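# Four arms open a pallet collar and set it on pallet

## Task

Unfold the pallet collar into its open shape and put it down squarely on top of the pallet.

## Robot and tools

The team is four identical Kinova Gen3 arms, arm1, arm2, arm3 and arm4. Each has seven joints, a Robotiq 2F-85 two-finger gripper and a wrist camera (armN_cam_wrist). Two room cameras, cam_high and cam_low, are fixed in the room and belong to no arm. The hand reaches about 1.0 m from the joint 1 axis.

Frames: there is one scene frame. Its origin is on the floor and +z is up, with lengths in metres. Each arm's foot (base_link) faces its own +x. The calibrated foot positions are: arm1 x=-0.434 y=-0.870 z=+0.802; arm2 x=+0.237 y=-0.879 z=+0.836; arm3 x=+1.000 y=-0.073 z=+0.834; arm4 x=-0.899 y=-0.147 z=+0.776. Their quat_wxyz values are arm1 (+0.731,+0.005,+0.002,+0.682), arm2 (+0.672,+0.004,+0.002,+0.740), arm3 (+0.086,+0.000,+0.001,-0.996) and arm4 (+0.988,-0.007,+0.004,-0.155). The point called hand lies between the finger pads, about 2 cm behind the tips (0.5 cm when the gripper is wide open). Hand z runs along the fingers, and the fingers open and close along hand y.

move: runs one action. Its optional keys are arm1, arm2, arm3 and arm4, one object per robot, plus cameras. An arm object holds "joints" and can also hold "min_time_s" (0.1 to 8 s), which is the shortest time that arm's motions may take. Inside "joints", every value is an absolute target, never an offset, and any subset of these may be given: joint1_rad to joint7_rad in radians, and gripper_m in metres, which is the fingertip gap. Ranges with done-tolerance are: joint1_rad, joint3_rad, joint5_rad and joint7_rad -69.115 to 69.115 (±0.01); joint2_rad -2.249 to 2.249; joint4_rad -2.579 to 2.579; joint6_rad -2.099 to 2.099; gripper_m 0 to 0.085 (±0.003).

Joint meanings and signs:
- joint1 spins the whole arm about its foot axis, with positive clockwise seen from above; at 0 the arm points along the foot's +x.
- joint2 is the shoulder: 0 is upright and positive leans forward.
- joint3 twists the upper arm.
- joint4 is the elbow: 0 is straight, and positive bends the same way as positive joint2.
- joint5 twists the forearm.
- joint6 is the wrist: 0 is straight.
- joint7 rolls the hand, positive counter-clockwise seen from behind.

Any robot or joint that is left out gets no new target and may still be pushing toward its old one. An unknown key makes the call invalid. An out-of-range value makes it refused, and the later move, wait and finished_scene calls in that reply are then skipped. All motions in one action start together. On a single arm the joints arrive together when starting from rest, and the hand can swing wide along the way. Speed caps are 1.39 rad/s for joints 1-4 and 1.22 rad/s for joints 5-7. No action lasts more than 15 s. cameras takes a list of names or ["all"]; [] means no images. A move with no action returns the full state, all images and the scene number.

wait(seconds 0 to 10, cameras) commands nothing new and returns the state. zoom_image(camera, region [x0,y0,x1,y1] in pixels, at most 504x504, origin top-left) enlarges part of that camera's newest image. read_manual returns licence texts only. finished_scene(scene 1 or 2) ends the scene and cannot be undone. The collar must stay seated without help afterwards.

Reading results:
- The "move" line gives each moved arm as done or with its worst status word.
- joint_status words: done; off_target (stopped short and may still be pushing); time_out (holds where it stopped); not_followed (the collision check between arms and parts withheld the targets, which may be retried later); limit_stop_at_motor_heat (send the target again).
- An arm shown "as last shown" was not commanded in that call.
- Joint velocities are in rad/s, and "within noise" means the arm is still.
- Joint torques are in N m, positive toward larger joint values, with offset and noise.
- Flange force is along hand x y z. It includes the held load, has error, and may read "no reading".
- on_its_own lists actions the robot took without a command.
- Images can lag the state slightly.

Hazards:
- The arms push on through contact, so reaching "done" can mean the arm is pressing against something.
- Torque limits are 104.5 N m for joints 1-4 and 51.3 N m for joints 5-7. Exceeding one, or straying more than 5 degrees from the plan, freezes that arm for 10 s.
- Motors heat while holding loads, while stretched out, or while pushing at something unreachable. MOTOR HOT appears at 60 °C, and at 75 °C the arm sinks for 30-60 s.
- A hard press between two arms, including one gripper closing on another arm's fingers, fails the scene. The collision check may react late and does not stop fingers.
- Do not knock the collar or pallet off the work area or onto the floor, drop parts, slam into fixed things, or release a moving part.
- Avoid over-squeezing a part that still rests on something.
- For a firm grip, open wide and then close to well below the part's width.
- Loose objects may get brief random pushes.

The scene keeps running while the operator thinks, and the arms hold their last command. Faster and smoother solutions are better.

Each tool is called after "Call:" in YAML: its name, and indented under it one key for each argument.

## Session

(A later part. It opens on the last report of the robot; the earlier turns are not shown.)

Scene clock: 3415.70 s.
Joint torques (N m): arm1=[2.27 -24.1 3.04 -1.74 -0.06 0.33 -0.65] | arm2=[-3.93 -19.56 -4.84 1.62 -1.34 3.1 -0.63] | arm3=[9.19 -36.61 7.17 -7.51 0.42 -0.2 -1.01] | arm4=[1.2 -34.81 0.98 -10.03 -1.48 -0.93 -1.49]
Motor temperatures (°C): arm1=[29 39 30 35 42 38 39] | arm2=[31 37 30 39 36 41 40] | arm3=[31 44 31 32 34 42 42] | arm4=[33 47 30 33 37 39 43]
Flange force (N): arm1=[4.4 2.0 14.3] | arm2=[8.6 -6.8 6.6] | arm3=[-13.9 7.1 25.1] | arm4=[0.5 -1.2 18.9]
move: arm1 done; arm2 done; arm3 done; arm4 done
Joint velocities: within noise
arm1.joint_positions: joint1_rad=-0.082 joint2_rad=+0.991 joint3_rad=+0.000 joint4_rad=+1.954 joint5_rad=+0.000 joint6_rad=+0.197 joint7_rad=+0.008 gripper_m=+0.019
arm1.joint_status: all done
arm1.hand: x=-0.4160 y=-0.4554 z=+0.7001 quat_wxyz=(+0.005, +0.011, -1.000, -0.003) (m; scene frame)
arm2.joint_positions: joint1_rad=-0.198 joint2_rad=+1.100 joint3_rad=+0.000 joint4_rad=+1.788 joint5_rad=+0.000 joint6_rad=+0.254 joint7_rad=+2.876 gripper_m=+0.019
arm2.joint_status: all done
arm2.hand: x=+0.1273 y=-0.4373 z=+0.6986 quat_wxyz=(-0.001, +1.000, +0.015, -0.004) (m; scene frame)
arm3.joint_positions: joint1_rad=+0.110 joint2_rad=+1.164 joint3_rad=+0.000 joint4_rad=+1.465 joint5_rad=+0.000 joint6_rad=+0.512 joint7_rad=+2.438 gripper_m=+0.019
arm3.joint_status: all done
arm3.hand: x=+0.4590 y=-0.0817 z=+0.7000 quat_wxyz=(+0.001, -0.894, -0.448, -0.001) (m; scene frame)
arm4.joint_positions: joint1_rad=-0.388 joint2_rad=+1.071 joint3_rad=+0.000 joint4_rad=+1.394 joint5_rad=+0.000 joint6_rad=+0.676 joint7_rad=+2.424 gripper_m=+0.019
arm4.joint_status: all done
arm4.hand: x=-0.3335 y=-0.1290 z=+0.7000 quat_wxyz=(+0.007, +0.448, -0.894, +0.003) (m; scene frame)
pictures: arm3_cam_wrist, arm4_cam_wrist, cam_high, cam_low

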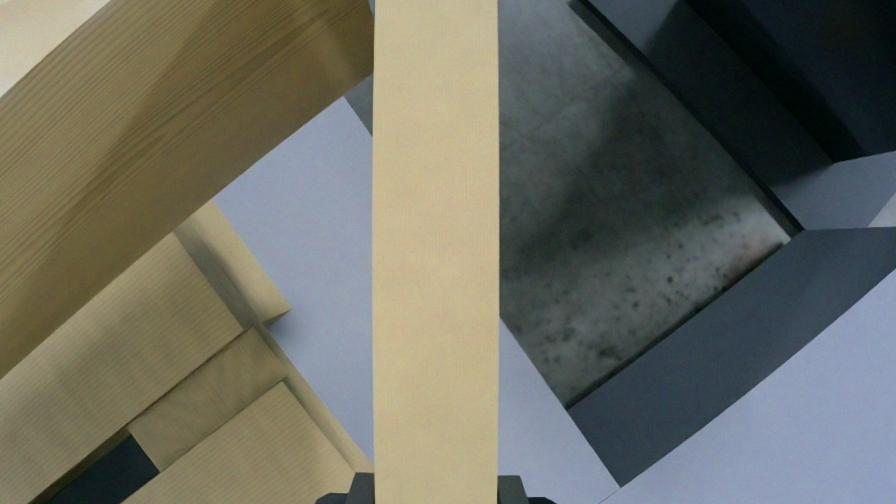

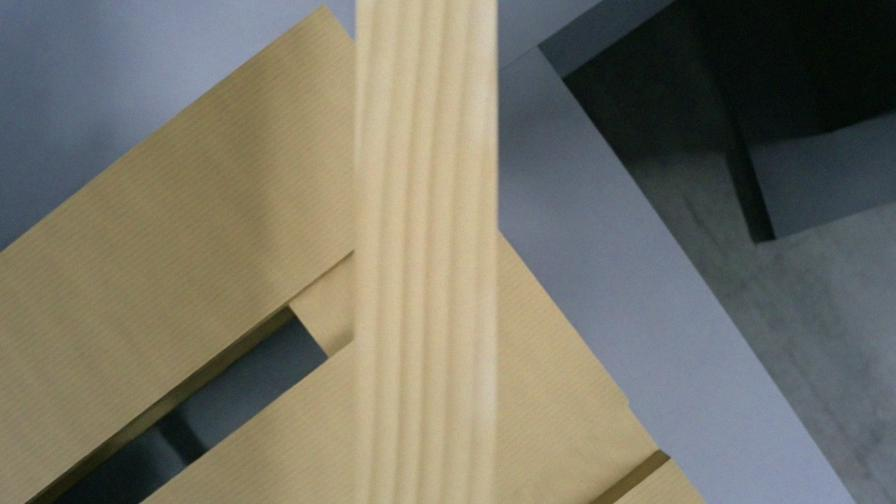

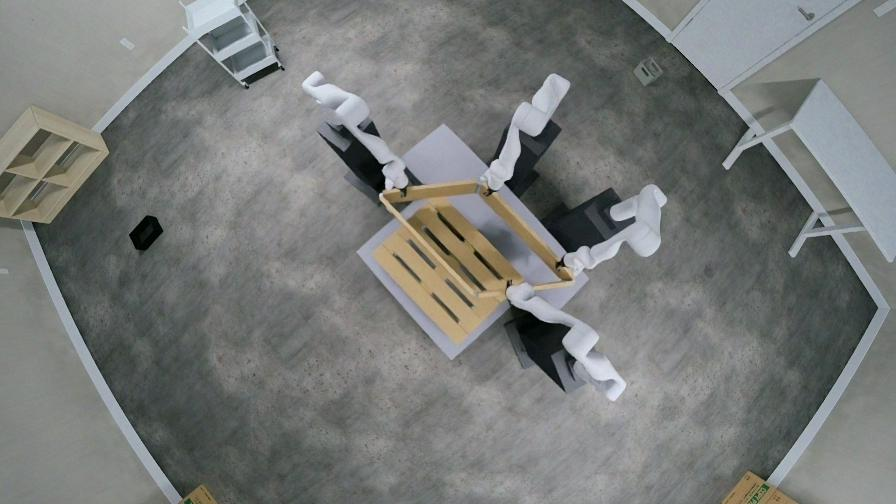

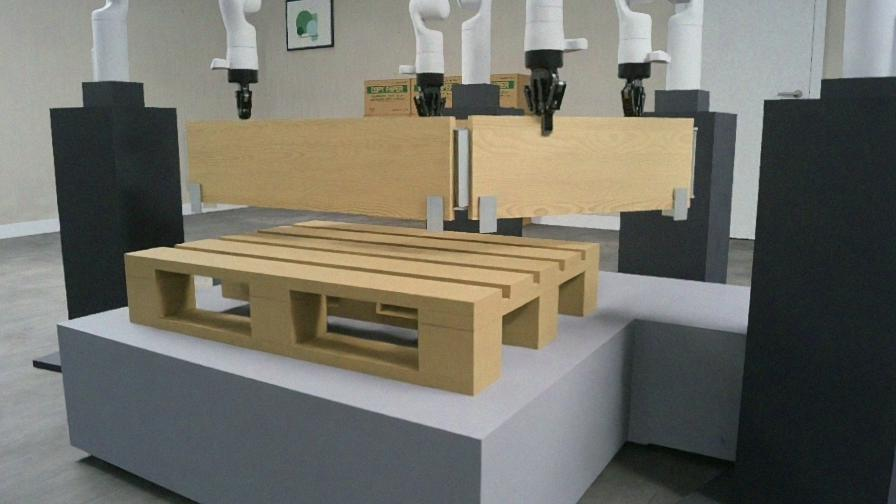

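Call:
wait:
  seconds: 0
  cameras: ["arm1_cam_wrist","arm2_cam_wrist","arm4_cam_wrist","arm3_cam_wrist"]

Call:
zoom_image:
  camera: "arm4_cam_wrist"
  region: [200, 0, 500, 250]

Call:
zoom_image:
  camera: "arm4_cam_wrist"
  region: [480, 200, 780, 500]

Call:
zoom_image:
  camera: "arm3_cam_wrist"
  region: [100, 180, 400, 500]

Scene clock: 3465.43 s.
Joint torques (N m): arm1=[2.31 -24.11 3.01 -1.68 -0.01 0.33 -0.66] | arm2=[-3.91 -19.57 -4.83 1.64 -1.34 3.13 -0.64] | arm3=[9.19 -36.59 7.19 -7.49 0.4 -0.18 -1.05] | arm4=[1.23 -34.91 0.87 -10.06 -1.47 -0.9 -1.4]
Motor temperatures (°C): arm1=[29 38 30 35 42 38 39] | arm2=[31 36 30 38 36 42 40] | arm3=[31 42 31 32 34 42 42] | arm4=[33 46 30 33 37 39 43]
Flange force (N): arm1=[4.6 2.2 14.4] | arm2=[8.6 -6.8 6.7] | arm3=[-13.9 7.0 25.1] | arm4=[0.4 -1.0 19.1]
Joint velocities: within noise
arm1.joint_positions: joint1_rad=-0.082 joint2_rad=+0.991 joint3_rad=+0.000 joint4_rad=+1.954 joint5_rad=+0.000 joint6_rad=+0.197 joint7_rad=+0.008 gripper_m=+0.019
arm1.joint_status: all done
arm1.hand: x=-0.4160 y=-0.4554 z=+0.7001 quat_wxyz=(+0.005, +0.011, -1.000, -0.003) (m; scene frame)
arm2.joint_positions: joint1_rad=-0.198 joint2_rad=+1.100 joint3_rad=+0.000 joint4_rad=+1.788 joint5_rad=+0.000 joint6_rad=+0.254 joint7_rad=+2.876 gripper_m=+0.019
arm2.joint_status: all done
arm2.hand: x=+0.1273 y=-0.4373 z=+0.6986 quat_wxyz=(-0.001, +1.000, +0.015, -0.004) (m; scene frame)
arm3.joint_positions: joint1_rad=+0.110 joint2_rad=+1.164 joint3_rad=+0.000 joint4_rad=+1.465 joint5_rad=+0.000 joint6_rad=+0.512 joint7_rad=+2.438 gripper_m=+0.019
arm3.joint_status: all done
arm3.hand: x=+0.4591 y=-0.0817 z=+0.7000 quat_wxyz=(+0.001, -0.894, -0.448, -0.001) (m; scene frame)
arm4.joint_positions: joint1_rad=-0.388 joint2_rad=+1.071 joint3_rad=+0.000 joint4_rad=+1.394 joint5_rad=+0.000 joint6_rad=+0.677 joint7_rad=+2.424 gripper_m=+0.019
arm4.joint_status: all done
arm4.hand: x=-0.3335 y=-0.1290 z=+0.6999 quat_wxyz=(+0.007, +0.448, -0.894, +0.003) (m; scene frame)
pictures: arm1_cam_wrist, arm2_cam_wrist, arm3_cam_wrist, arm4_cam_wrist

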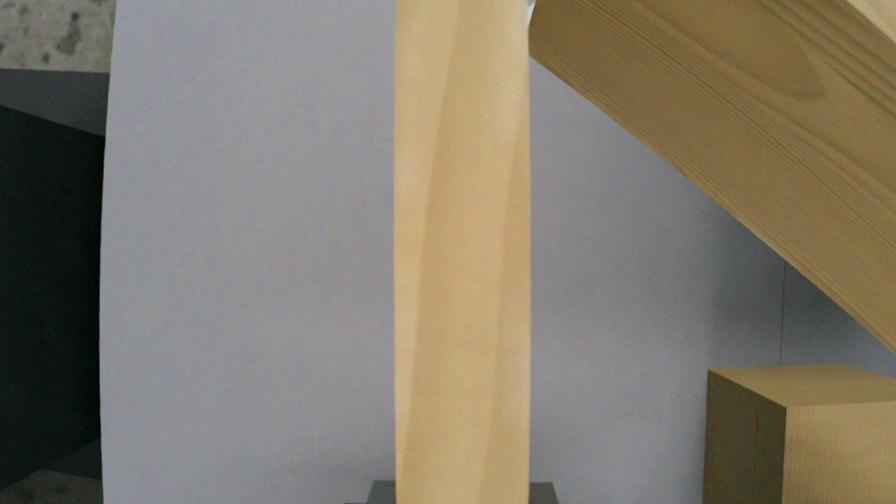

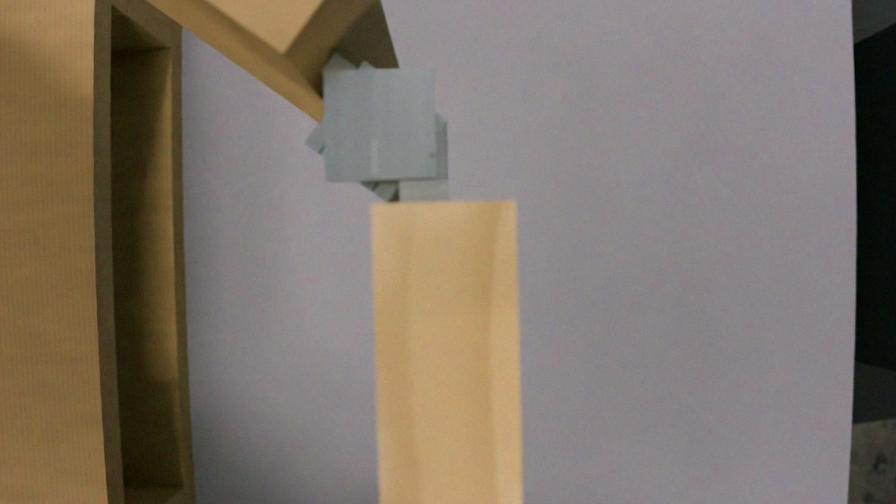

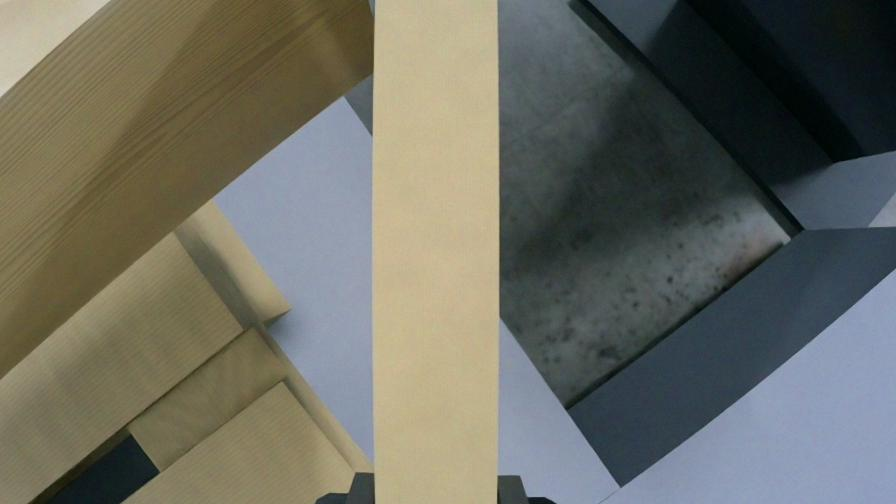

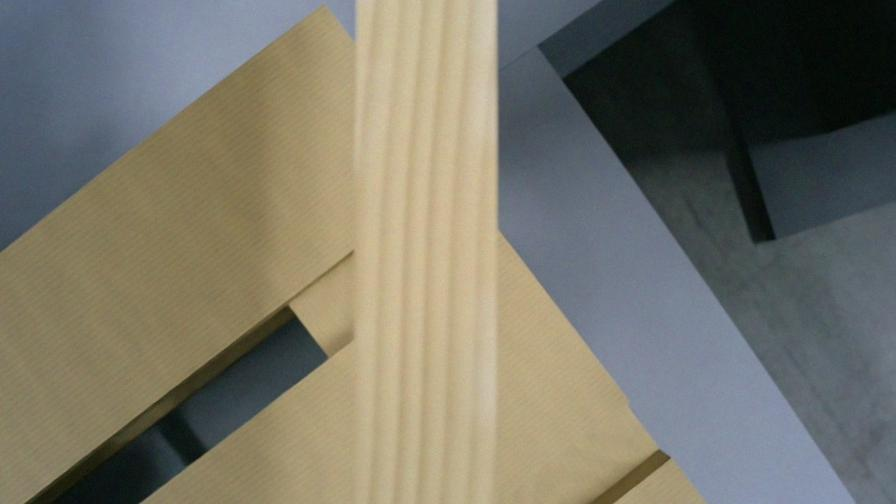

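Scaled by 1.680 from the camera's 896x504 image, which has a finer 1280x720 frame.

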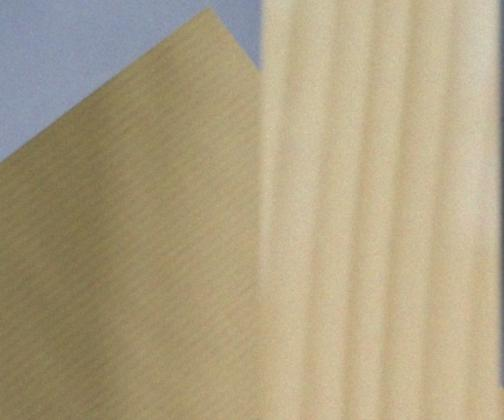

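Scaled by 1.680 from the camera's 896x504 image, which has a finer 1280x720 frame.

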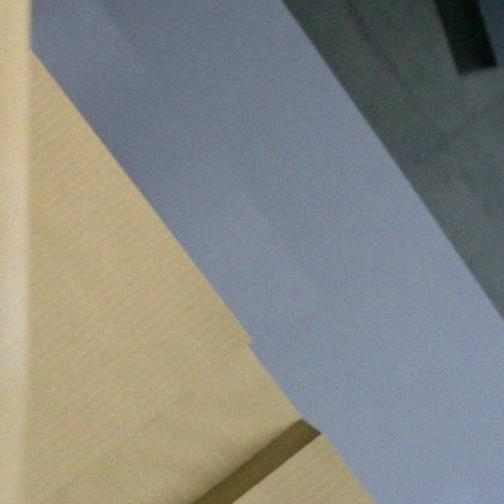

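Scaled by 1.575 from the camera's 896x504 image, which has a finer 1280x720 frame.

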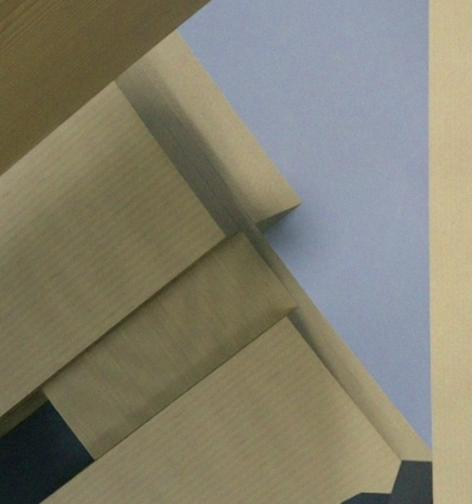

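Call:
move:
  arm1: {"joints":{"joint1_rad":0.0107,"joint2_rad":1.0218,"joint4_rad":1.7865,"joint6_rad":0.3333,"joint7_rad":0.0981},"min_time_s":4}
  arm2: {"joints":{"joint1_rad":-0.0896,"joint2_rad":1.1240,"joint4_rad":1.6640,"joint6_rad":0.3536,"joint7_rad":2.9818},"min_time_s":4}
  arm3: {"joints":{"joint1_rad":0.2562,"joint2_rad":1.1918,"joint4_rad":1.3717,"joint6_rad":0.5781,"joint7_rad":2.7518},"min_time_s":4}
  arm4: {"joints":{"joint1_rad":-0.5274,"joint2_rad":1.0605,"joint4_rad":1.4211,"joint6_rad":0.6600,"joint7_rad":2.4517},"min_time_s":4}

Call:
move:
  arm1: {"joints":{"joint1_rad":0.0864,"joint2_rad":1.0694,"joint4_rad":1.5971,"joint6_rad":0.4751,"joint7_rad":0.1698},"min_time_s":4}
  arm2: {"joints":{"joint1_rad":0.0047,"joint2_rad":1.1596,"joint4_rad":1.5171,"joint6_rad":0.4650,"joint7_rad":3.0721},"min_time_s":4}
  arm3: {"joints":{"joint1_rad":0.3694,"joint2_rad":1.2435,"joint4_rad":1.2113,"joint6_rad":0.6869,"joint7_rad":3.0310},"min_time_s":4}
  arm4: {"joints":{"joint1_rad":-0.6521,"joint2_rad":1.0559,"joint4_rad":1.4308,"joint6_rad":0.6549,"joint7_rad":2.4930},"min_time_s":4}
  cameras: ["all"]

Scene clock: 3612.17 s.
Joint torques (N m): arm1=[2.23 -25.37 2.74 -2.21 0.06 1.07 -0.68] | arm2=[-4.05 -18.2 -4.97 4.33 -1.7 4.99 -0.69] | arm3=[12.34 -39.38 9.99 -9.95 1.38 -1 -1.01] | arm4=[0.6 -35.07 0.3 -10.96 -1.87 -1.47 -1.58]
Motor temperatures (°C): arm1=[29 37 30 34 42 38 39] | arm2=[31 34 30 38 36 42 40] | arm3=[31 40 31 32 34 42 42] | arm4=[33 44 30 32 37 39 43]
Flange force (N): arm1=[3.3 4.2 14.2] | arm2=[8.2 -12.2 6.5] | arm3=[-19.4 6.1 25.9] | arm4=[3.0 0.0 18.8]
move: arm1 done; arm2 done; arm3 done; arm4 done
Joint velocities: within noise
arm1.joint_positions: joint1_rad=+0.011 joint2_rad=+1.022 joint3_rad=+0.000 joint4_rad=+1.786 joint5_rad=+0.000 joint6_rad=+0.333 joint7_rad=+0.098 gripper_m=+0.019
arm1.joint_status: all done
arm1.hand: x=-0.3738 y=-0.4108 z=+0.7002 quat_wxyz=(+0.005, +0.009, -1.000, -0.003) (m; scene frame)
arm2.joint_positions: joint1_rad=-0.090 joint2_rad=+1.124 joint3_rad=+0.000 joint4_rad=+1.664 joint5_rad=+0.000 joint6_rad=+0.354 joint7_rad=+2.982 gripper_m=+0.019
arm2.joint_status: all done
arm2.hand: x=+0.1695 y=-0.3944 z=+0.6986 quat_wxyz=(-0.001, +1.000, +0.013, -0.004) (m; scene frame)
arm3.joint_positions: joint1_rad=+0.256 joint2_rad=+1.192 joint3_rad=+0.000 joint4_rad=+1.372 joint5_rad=+0.000 joint6_rad=+0.578 joint7_rad=+2.752 gripper_m=+0.019
arm3.joint_status: all done
arm3.hand: x=+0.4414 y=-0.0009 z=+0.7001 quat_wxyz=(+0.001, -0.853, -0.521, -0.001) (m; scene frame)
arm4.joint_positions: joint1_rad=-0.527 joint2_rad=+1.060 joint3_rad=+0.000 joint4_rad=+1.421 joint5_rad=+0.000 joint6_rad=+0.660 joint7_rad=+2.452 gripper_m=+0.019
arm4.joint_status: all done
arm4.hand: x=-0.3476 y=-0.0520 z=+0.6999 quat_wxyz=(+0.007, +0.521, -0.853, +0.003) (m; scene frame)
pictures: none

Scene clock: 3616.47 s.
Joint torques (N m): arm1=[2.97 -26.2 3.41 -2.13 0.28 1.84 -0.67] | arm2=[-3.38 -17.18 -4.1 7.12 -1.75 7.11 -0.58] | arm3=[15.99 -43.35 12.6 -13.62 2.81 -2.28 -1.02] | arm4=[-0.62 -35.2 -1.1 -11.69 -2.55 -1.89 -1.64]
Motor temperatures (°C): arm1=[29 37 30 34 42 38 39] | arm2=[31 34 30 38 36 42 40] | arm3=[31 40 31 32 34 42 42] | arm4=[33 44 30 32 37 39 43]
Flange force (N): arm1=[3.3 8.1 13.2] | arm2=[6.9 -18.6 7.4] | arm3=[-25.0 4.1 26.4] | arm4=[5.8 0.3 18.4]
move: arm1 done; arm2 done; arm3 done; arm4 done
Joint velocities: within noise
arm1.joint_positions: joint1_rad=+0.086 joint2_rad=+1.069 joint3_rad=+0.000 joint4_rad=+1.597 joint5_rad=+0.000 joint6_rad=+0.475 joint7_rad=+0.170 gripper_m=+0.019
arm1.joint_status: all done
arm1.hand: x=-0.3315 y=-0.3664 z=+0.7002 quat_wxyz=(+0.005, +0.007, -1.000, -0.003) (m; scene frame)
arm2.joint_positions: joint1_rad=+0.005 joint2_rad=+1.160 joint3_rad=+0.000 joint4_rad=+1.517 joint5_rad=+0.000 joint6_rad=+0.465 joint7_rad=+3.072 gripper_m=+0.019
arm2.joint_status: all done
arm2.hand: x=+0.2119 y=-0.3521 z=+0.6987 quat_wxyz=(-0.001, +1.000, +0.011, -0.004) (m; scene frame)
arm3.joint_positions: joint1_rad=+0.369 joint2_rad=+1.243 joint3_rad=+0.000 joint4_rad=+1.211 joint5_rad=+0.000 joint6_rad=+0.687 joint7_rad=+3.031 gripper_m=+0.019
arm3.joint_status: all done
arm3.hand: x=+0.4188 y=+0.0686 z=+0.7000 quat_wxyz=(+0.001, -0.807, -0.590, -0.001) (m; scene frame)
arm4.joint_positions: joint1_rad=-0.652 joint2_rad=+1.056 joint3_rad=+0.000 joint4_rad=+1.431 joint5_rad=+0.000 joint6_rad=+0.655 joint7_rad=+2.493 gripper_m=+0.019
arm4.joint_status: all done
arm4.hand: x=-0.3659 y=+0.0152 z=+0.6999 quat_wxyz=(+0.008, +0.590, -0.807, +0.002) (m; scene frame)
pictures: arm1_cam_wrist, arm2_cam_wrist, arm3_cam_wrist, arm4_cam_wrist, cam_high, cam_low

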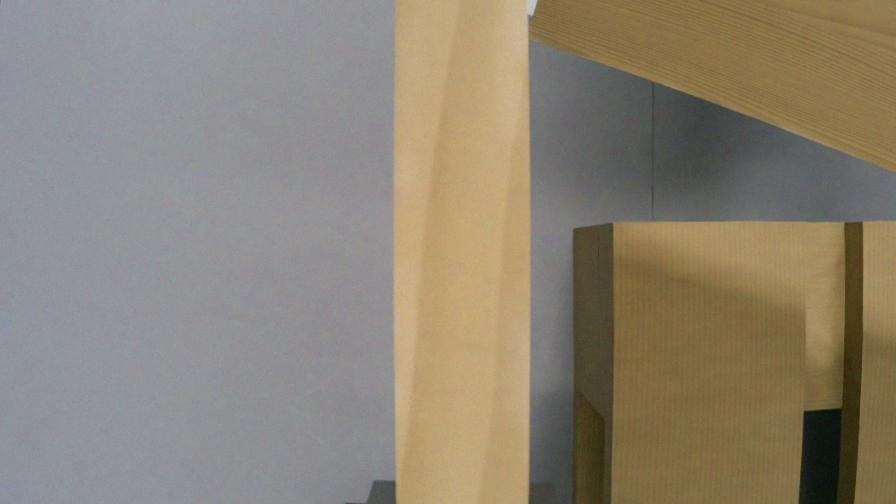

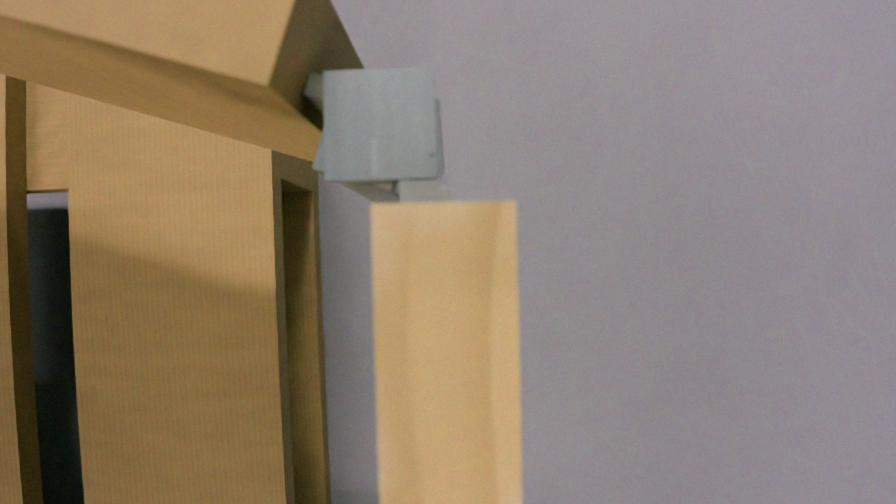

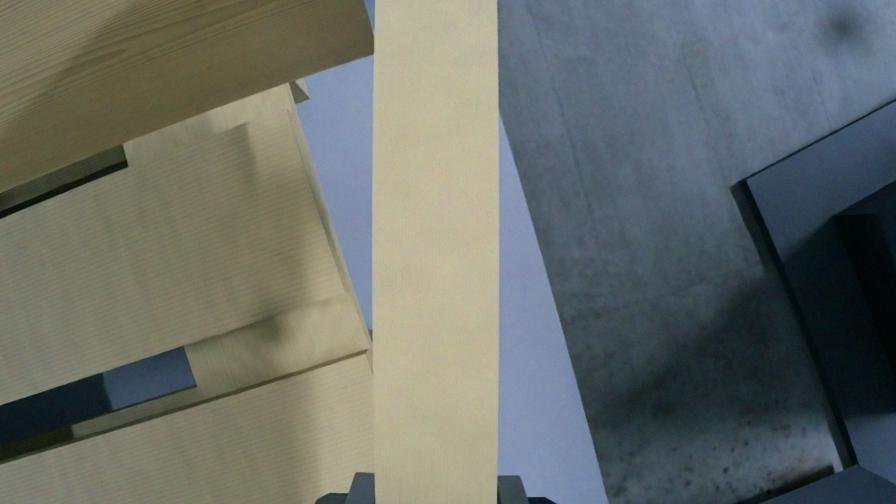

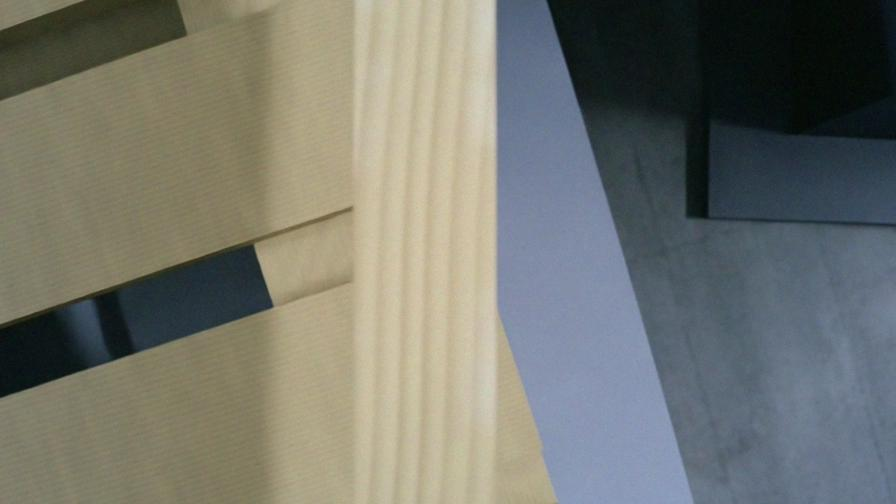

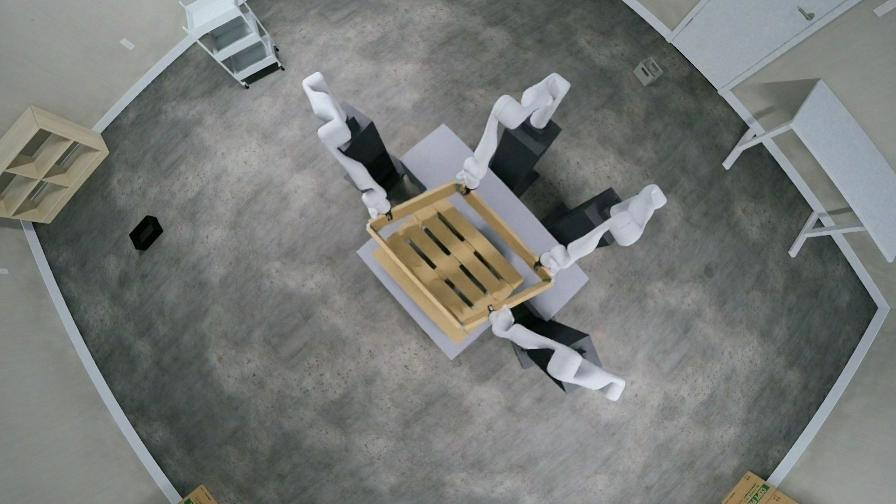

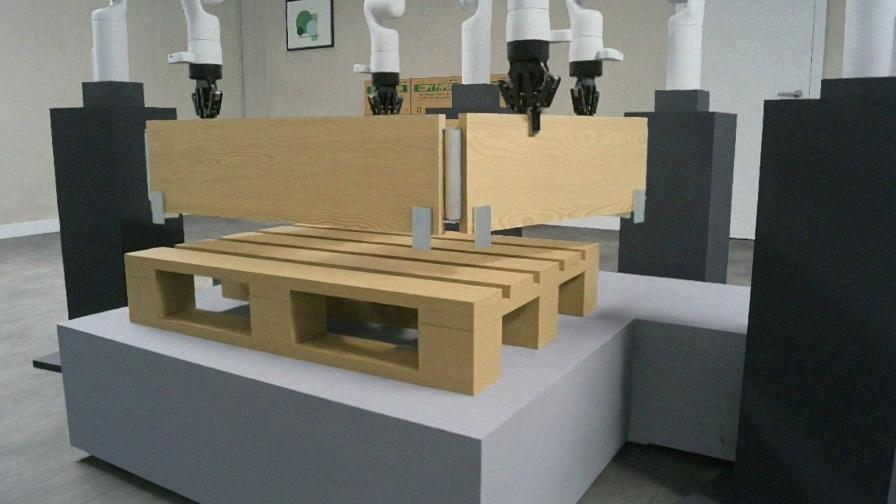

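Call:
move:
  arm1: {"joints":{"joint1_rad":0.148,"joint2_rad":1.1353,"joint3_rad":0,"joint4_rad":1.3795,"joint5_rad":0,"joint6_rad":0.6268,"joint7_rad":0.2284},"min_time_s":4}
  arm2: {"joints":{"joint1_rad":0.0856,"joint2_rad":1.2107,"joint3_rad":0,"joint4_rad":1.3382,"joint5_rad":0,"joint6_rad":0.5927,"joint7_rad":3.15},"min_time_s":4}
  arm3: {"joints":{"joint1_rad":0.453,"joint2_rad":1.3123,"joint3_rad":0,"joint4_rad":1.0137,"joint5_rad":0,"joint6_rad":0.8156,"joint7_rad":3.2716},"min_time_s":4}
  arm4: {"joints":{"joint1_rad":-0.7576,"joint2_rad":1.059,"joint3_rad":0,"joint4_rad":1.419,"joint5_rad":0,"joint6_rad":0.6636,"joint7_rad":2.5445},"min_time_s":4}
  cameras: ["all"]

Scene clock: 3729.87 s.
Joint torques (N m): arm1=[4.41 -26.64 4.6 -1.97 0.83 2.87 -0.66] | arm2=[-1.16 -16.42 -1.73 9.21 -1.33 9.23 -0.55] | arm3=[19.34 -48.62 14.29 -18.45 4.39 -4.3 -0.99] | arm4=[-2.02 -35.91 -2.59 -12.95 -3.08 -2.44 -1.67]
Motor temperatures (°C): arm1=[29 37 30 34 42 39 39] | arm2=[31 34 30 39 36 43 40] | arm3=[32 41 32 33 34 42 41] | arm4=[33 46 30 33 37 39 43]
Flange force (N): arm1=[4.0 11.6 11.9] | arm2=[4.1 -24.5 8.1] | arm3=[-29.8 2.2 27.2] | arm4=[9.2 1.5 18.2]
move: arm1 done; arm2 done; arm3 done; arm4 done
Joint velocities: within noise
arm1.joint_positions: joint1_rad=+0.148 joint2_rad=+1.135 joint3_rad=+0.000 joint4_rad=+1.380 joint5_rad=+0.000 joint6_rad=+0.627 joint7_rad=+0.228 gripper_m=+0.019
arm1.joint_status: all done
arm1.hand: x=-0.2893 y=-0.3219 z=+0.7003 quat_wxyz=(+0.005, +0.006, -1.000, -0.003) (m; scene frame)
arm2.joint_positions: joint1_rad=+0.086 joint2_rad=+1.211 joint3_rad=+0.000 joint4_rad=+1.338 joint5_rad=+0.000 joint6_rad=+0.593 joint7_rad=+3.150 gripper_m=+0.019
arm2.joint_status: all done
arm2.hand: x=+0.2540 y=-0.3092 z=+0.6987 quat_wxyz=(-0.001, +1.000, +0.010, -0.004) (m; scene frame)
arm3.joint_positions: joint1_rad=+0.453 joint2_rad=+1.312 joint3_rad=+0.000 joint4_rad=+1.014 joint5_rad=+0.000 joint6_rad=+0.816 joint7_rad=+3.272 gripper_m=+0.019
arm3.joint_status: all done
arm3.hand: x=+0.3961 y=+0.1272 z=+0.7000 quat_wxyz=(+0.001, -0.758, -0.652, -0.001) (m; scene frame)
arm4.joint_positions: joint1_rad=-0.758 joint2_rad=+1.059 joint3_rad=+0.000 joint4_rad=+1.419 joint5_rad=+0.000 joint6_rad=+0.664 joint7_rad=+2.544 gripper_m=+0.019
arm4.joint_status: all done
arm4.hand: x=-0.3834 y=+0.0717 z=+0.6999 quat_wxyz=(+0.008, +0.652, -0.759, +0.002) (m; scene frame)
pictures: arm1_cam_wrist, arm2_cam_wrist, arm3_cam_wrist, arm4_cam_wrist, cam_high, cam_low

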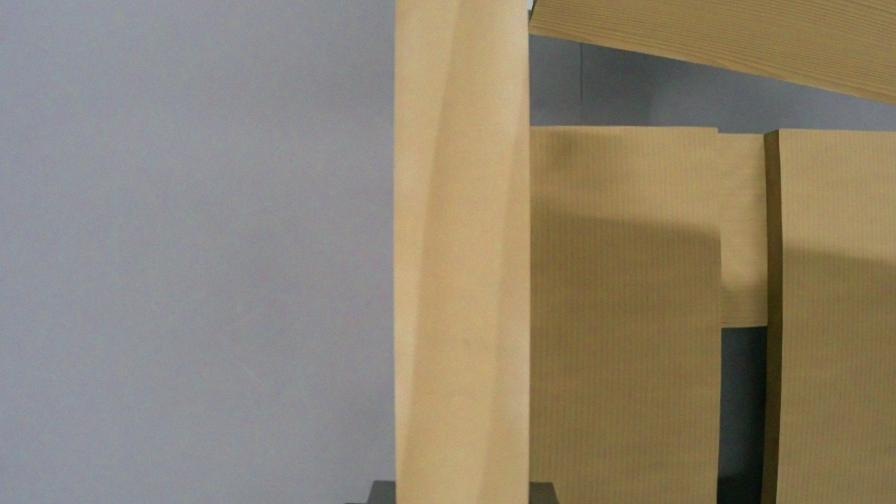

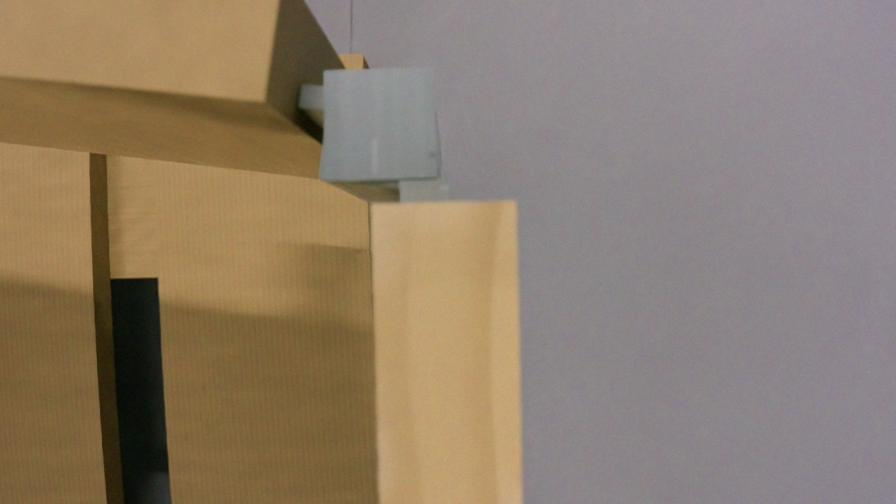

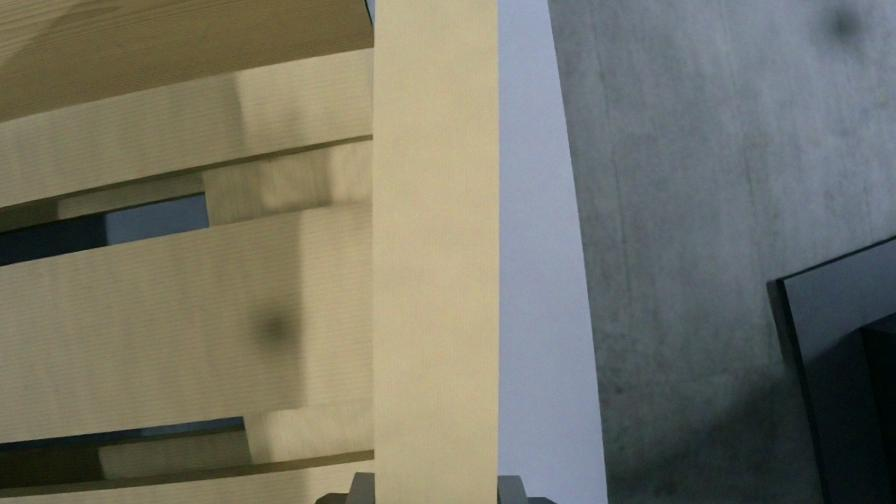

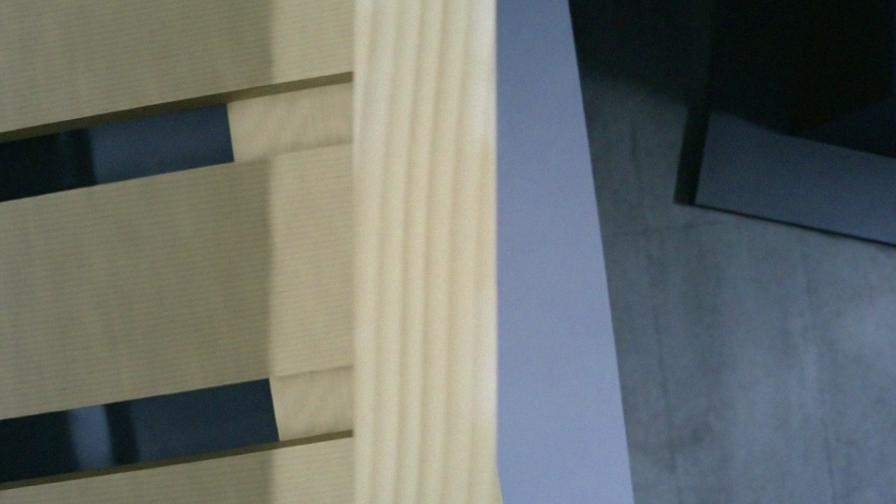

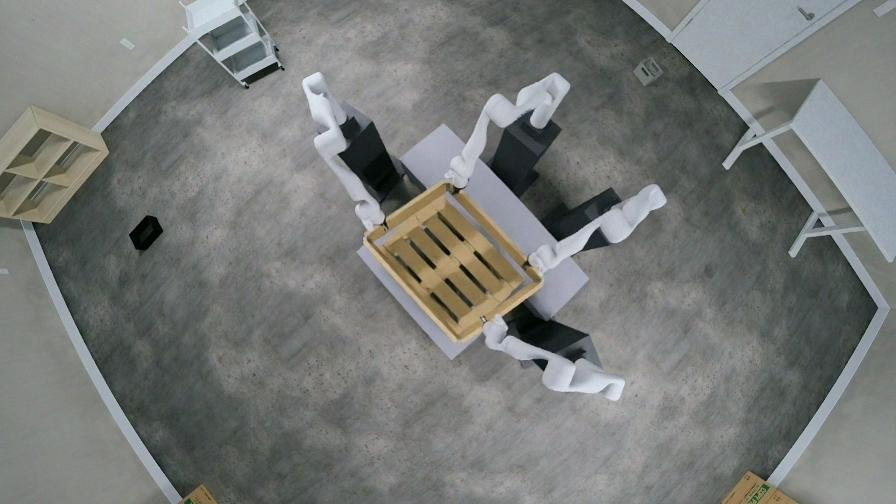

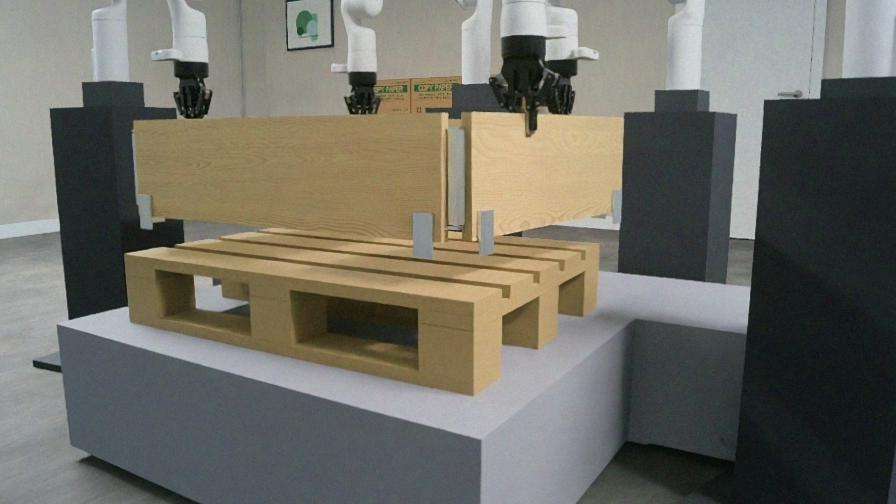

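Call:
move:
  arm1: {"joints":{"joint1_rad":0.2103,"joint2_rad":1.2136,"joint3_rad":0,"joint4_rad":1.15,"joint5_rad":0,"joint6_rad":0.778,"joint7_rad":0.2977},"min_time_s":4}
  arm2: {"joints":{"joint1_rad":0.1636,"joint2_rad":1.2783,"joint3_rad":0,"joint4_rad":1.1297,"joint5_rad":0,"joint6_rad":0.7336,"joint7_rad":3.235},"min_time_s":4}
  arm3: {"joints":{"joint1_rad":0.5097,"joint2_rad":1.376,"joint3_rad":0,"joint4_rad":0.8416,"joint5_rad":0,"joint6_rad":0.924,"joint7_rad":3.4703},"min_time_s":4}
  arm4: {"joints":{"joint1_rad":-0.8226,"joint2_rad":1.0714,"joint3_rad":0,"joint4_rad":1.3817,"joint5_rad":0,"joint6_rad":0.6886,"joint7_rad":2.6215},"min_time_s":4}
  cameras: ["all"]

Call:
zoom_image:
  camera: "cam_low"
  region: [100, 80, 604, 400]

Call:
zoom_image:
  camera: "cam_high"
  region: [340, 160, 600, 360]

Scene clock: 4059.23 s.
Joint torques (N m): arm1=[5.87 -29.98 5.66 -5.76 1.73 1.41 -0.49] | arm2=[0.86 -22.48 0.68 2.02 -0.29 6.68 -0.13] | arm3=[10.82 -53.17 6.26 -22.64 1.67 -6.46 -1.11] | arm4=[0.52 -37.34 -0.24 -14.84 -2.38 -3.29 -1.76]
Motor temperatures (°C): arm1=[29 38 30 34 42 39 39] | arm2=[31 33 30 39 36 47 40] | arm3=[34 44 33 35 34 42 41] | arm4=[33 43 30 33 38 39 43]
Flange force (N): arm1=[6.4 9.2 10.9] | arm2=[0.4 -13.8 8.9] | arm3=[-17.8 5.3 27.5] | arm4=[6.7 7.3 18.2]
move: arm1 done; arm2 done; arm3 done; arm4 done
Joint velocities: within noise
arm1.joint_positions: joint1_rad=+0.210 joint2_rad=+1.214 joint3_rad=+0.000 joint4_rad=+1.150 joint5_rad=+0.000 joint6_rad=+0.778 joint7_rad=+0.298 gripper_m=+0.019
arm1.joint_status: all done
arm1.hand: x=-0.2420 y=-0.2850 z=+0.7003 quat_wxyz=(+0.005, +0.009, -1.000, -0.003) (m; scene frame)
arm2.joint_positions: joint1_rad=+0.164 joint2_rad=+1.278 joint3_rad=+0.000 joint4_rad=+1.130 joint5_rad=+0.000 joint6_rad=+0.734 joint7_rad=+3.235 gripper_m=+0.019
arm2.joint_status: all done
arm2.hand: x=+0.3013 y=-0.2685 z=+0.6988 quat_wxyz=(-0.001, +1.000, +0.013, -0.004) (m; scene frame)
arm3.joint_positions: joint1_rad=+0.510 joint2_rad=+1.376 joint3_rad=+0.000 joint4_rad=+0.842 joint5_rad=+0.000 joint6_rad=+0.924 joint7_rad=+3.470 gripper_m=+0.019
arm3.joint_status: all done
arm3.hand: x=+0.3821 y=+0.1704 z=+0.7000 quat_wxyz=(+0.000, -0.710, -0.704, -0.001) (m; scene frame)
arm4.joint_positions: joint1_rad=-0.823 joint2_rad=+1.071 joint3_rad=+0.000 joint4_rad=+1.382 joint5_rad=+0.000 joint6_rad=+0.689 joint7_rad=+2.622 gripper_m=+0.019
arm4.joint_status: all done
arm4.hand: x=-0.3912 y=+0.1090 z=+0.6999 quat_wxyz=(+0.008, +0.704, -0.710, +0.001) (m; scene frame)
pictures: arm1_cam_wrist, arm2_cam_wrist, arm3_cam_wrist, arm4_cam_wrist, cam_high, cam_low

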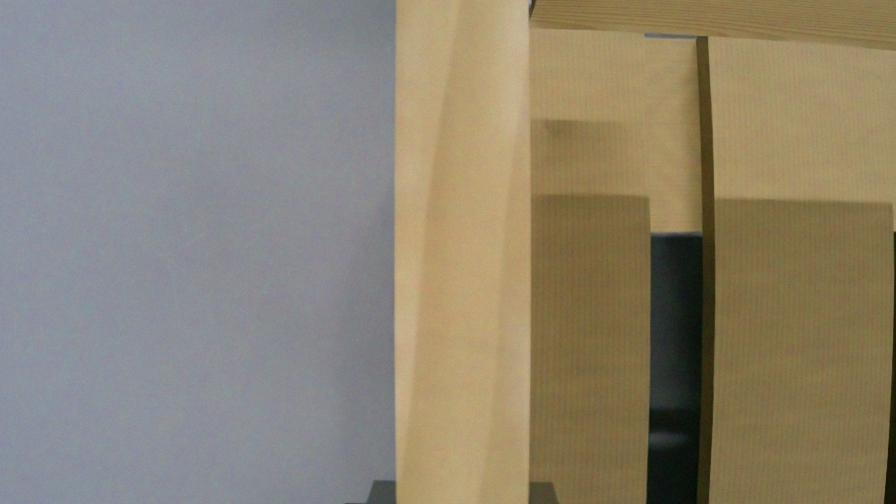

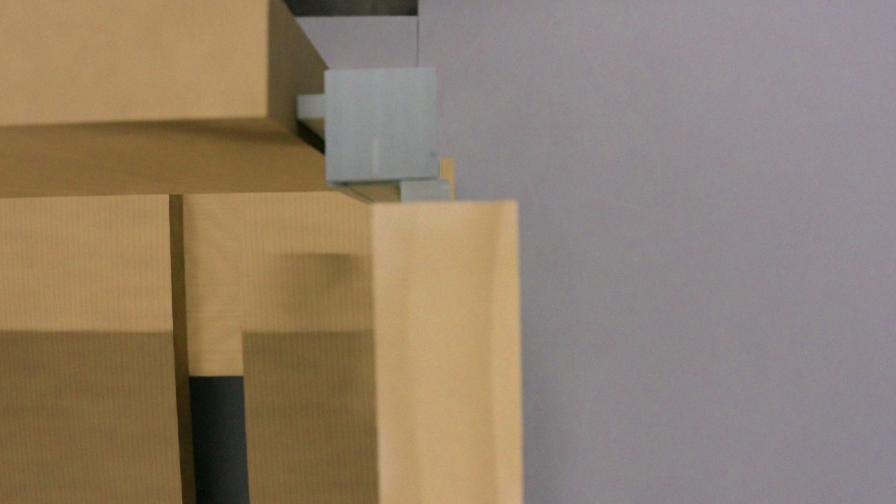

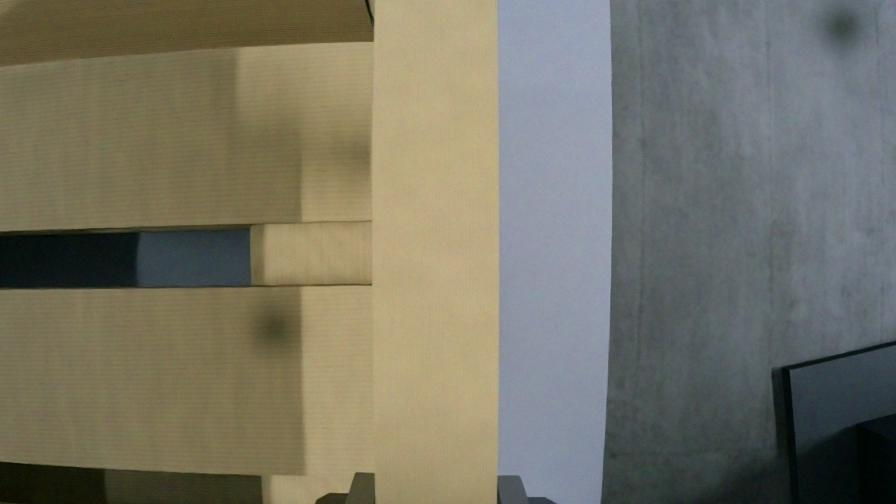

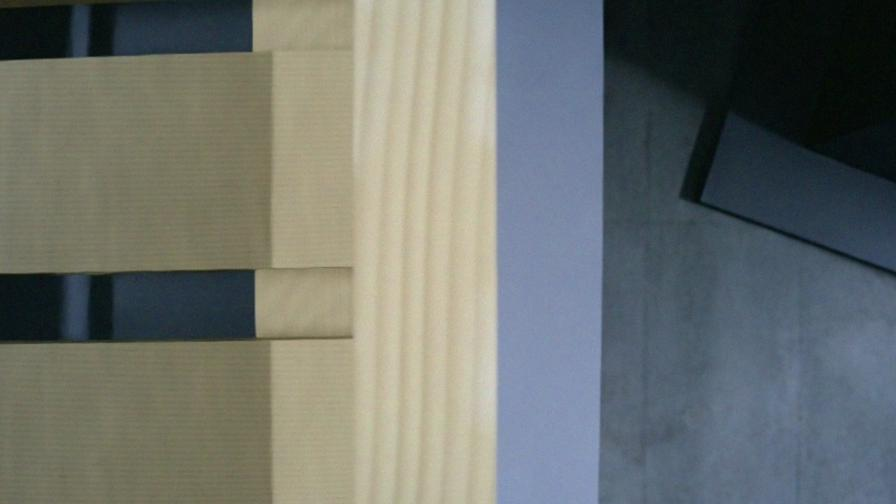

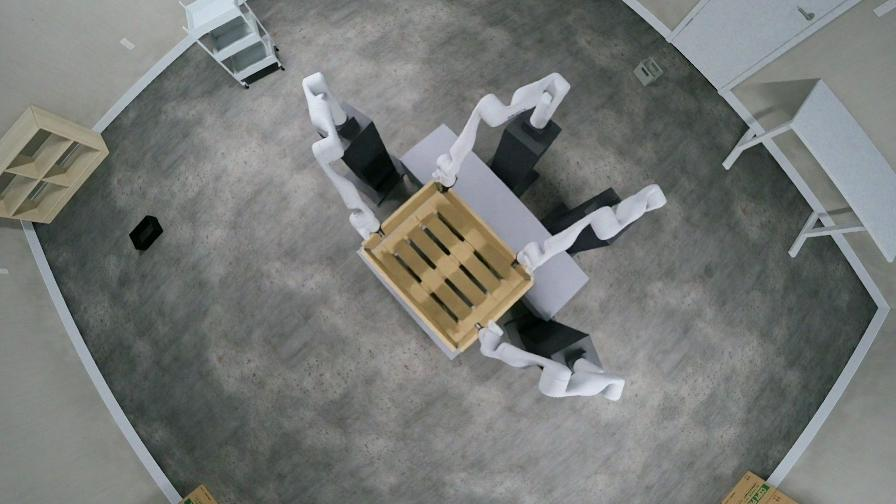

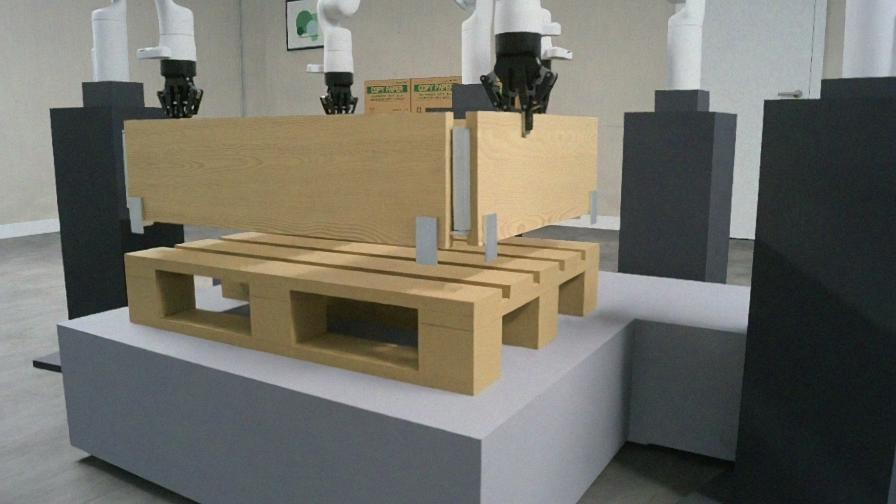

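Scaled by 1.000.

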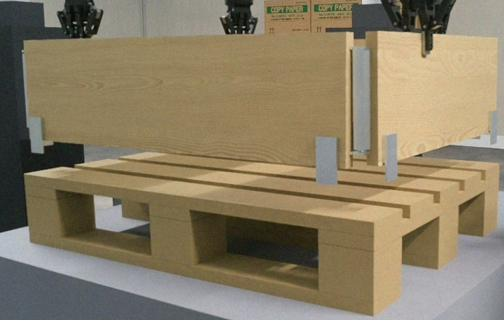

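Scaled by 1.938 from the camera's 896x504 image, which has a finer 1280x720 frame.

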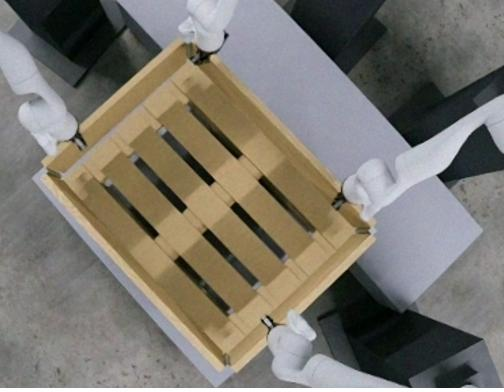

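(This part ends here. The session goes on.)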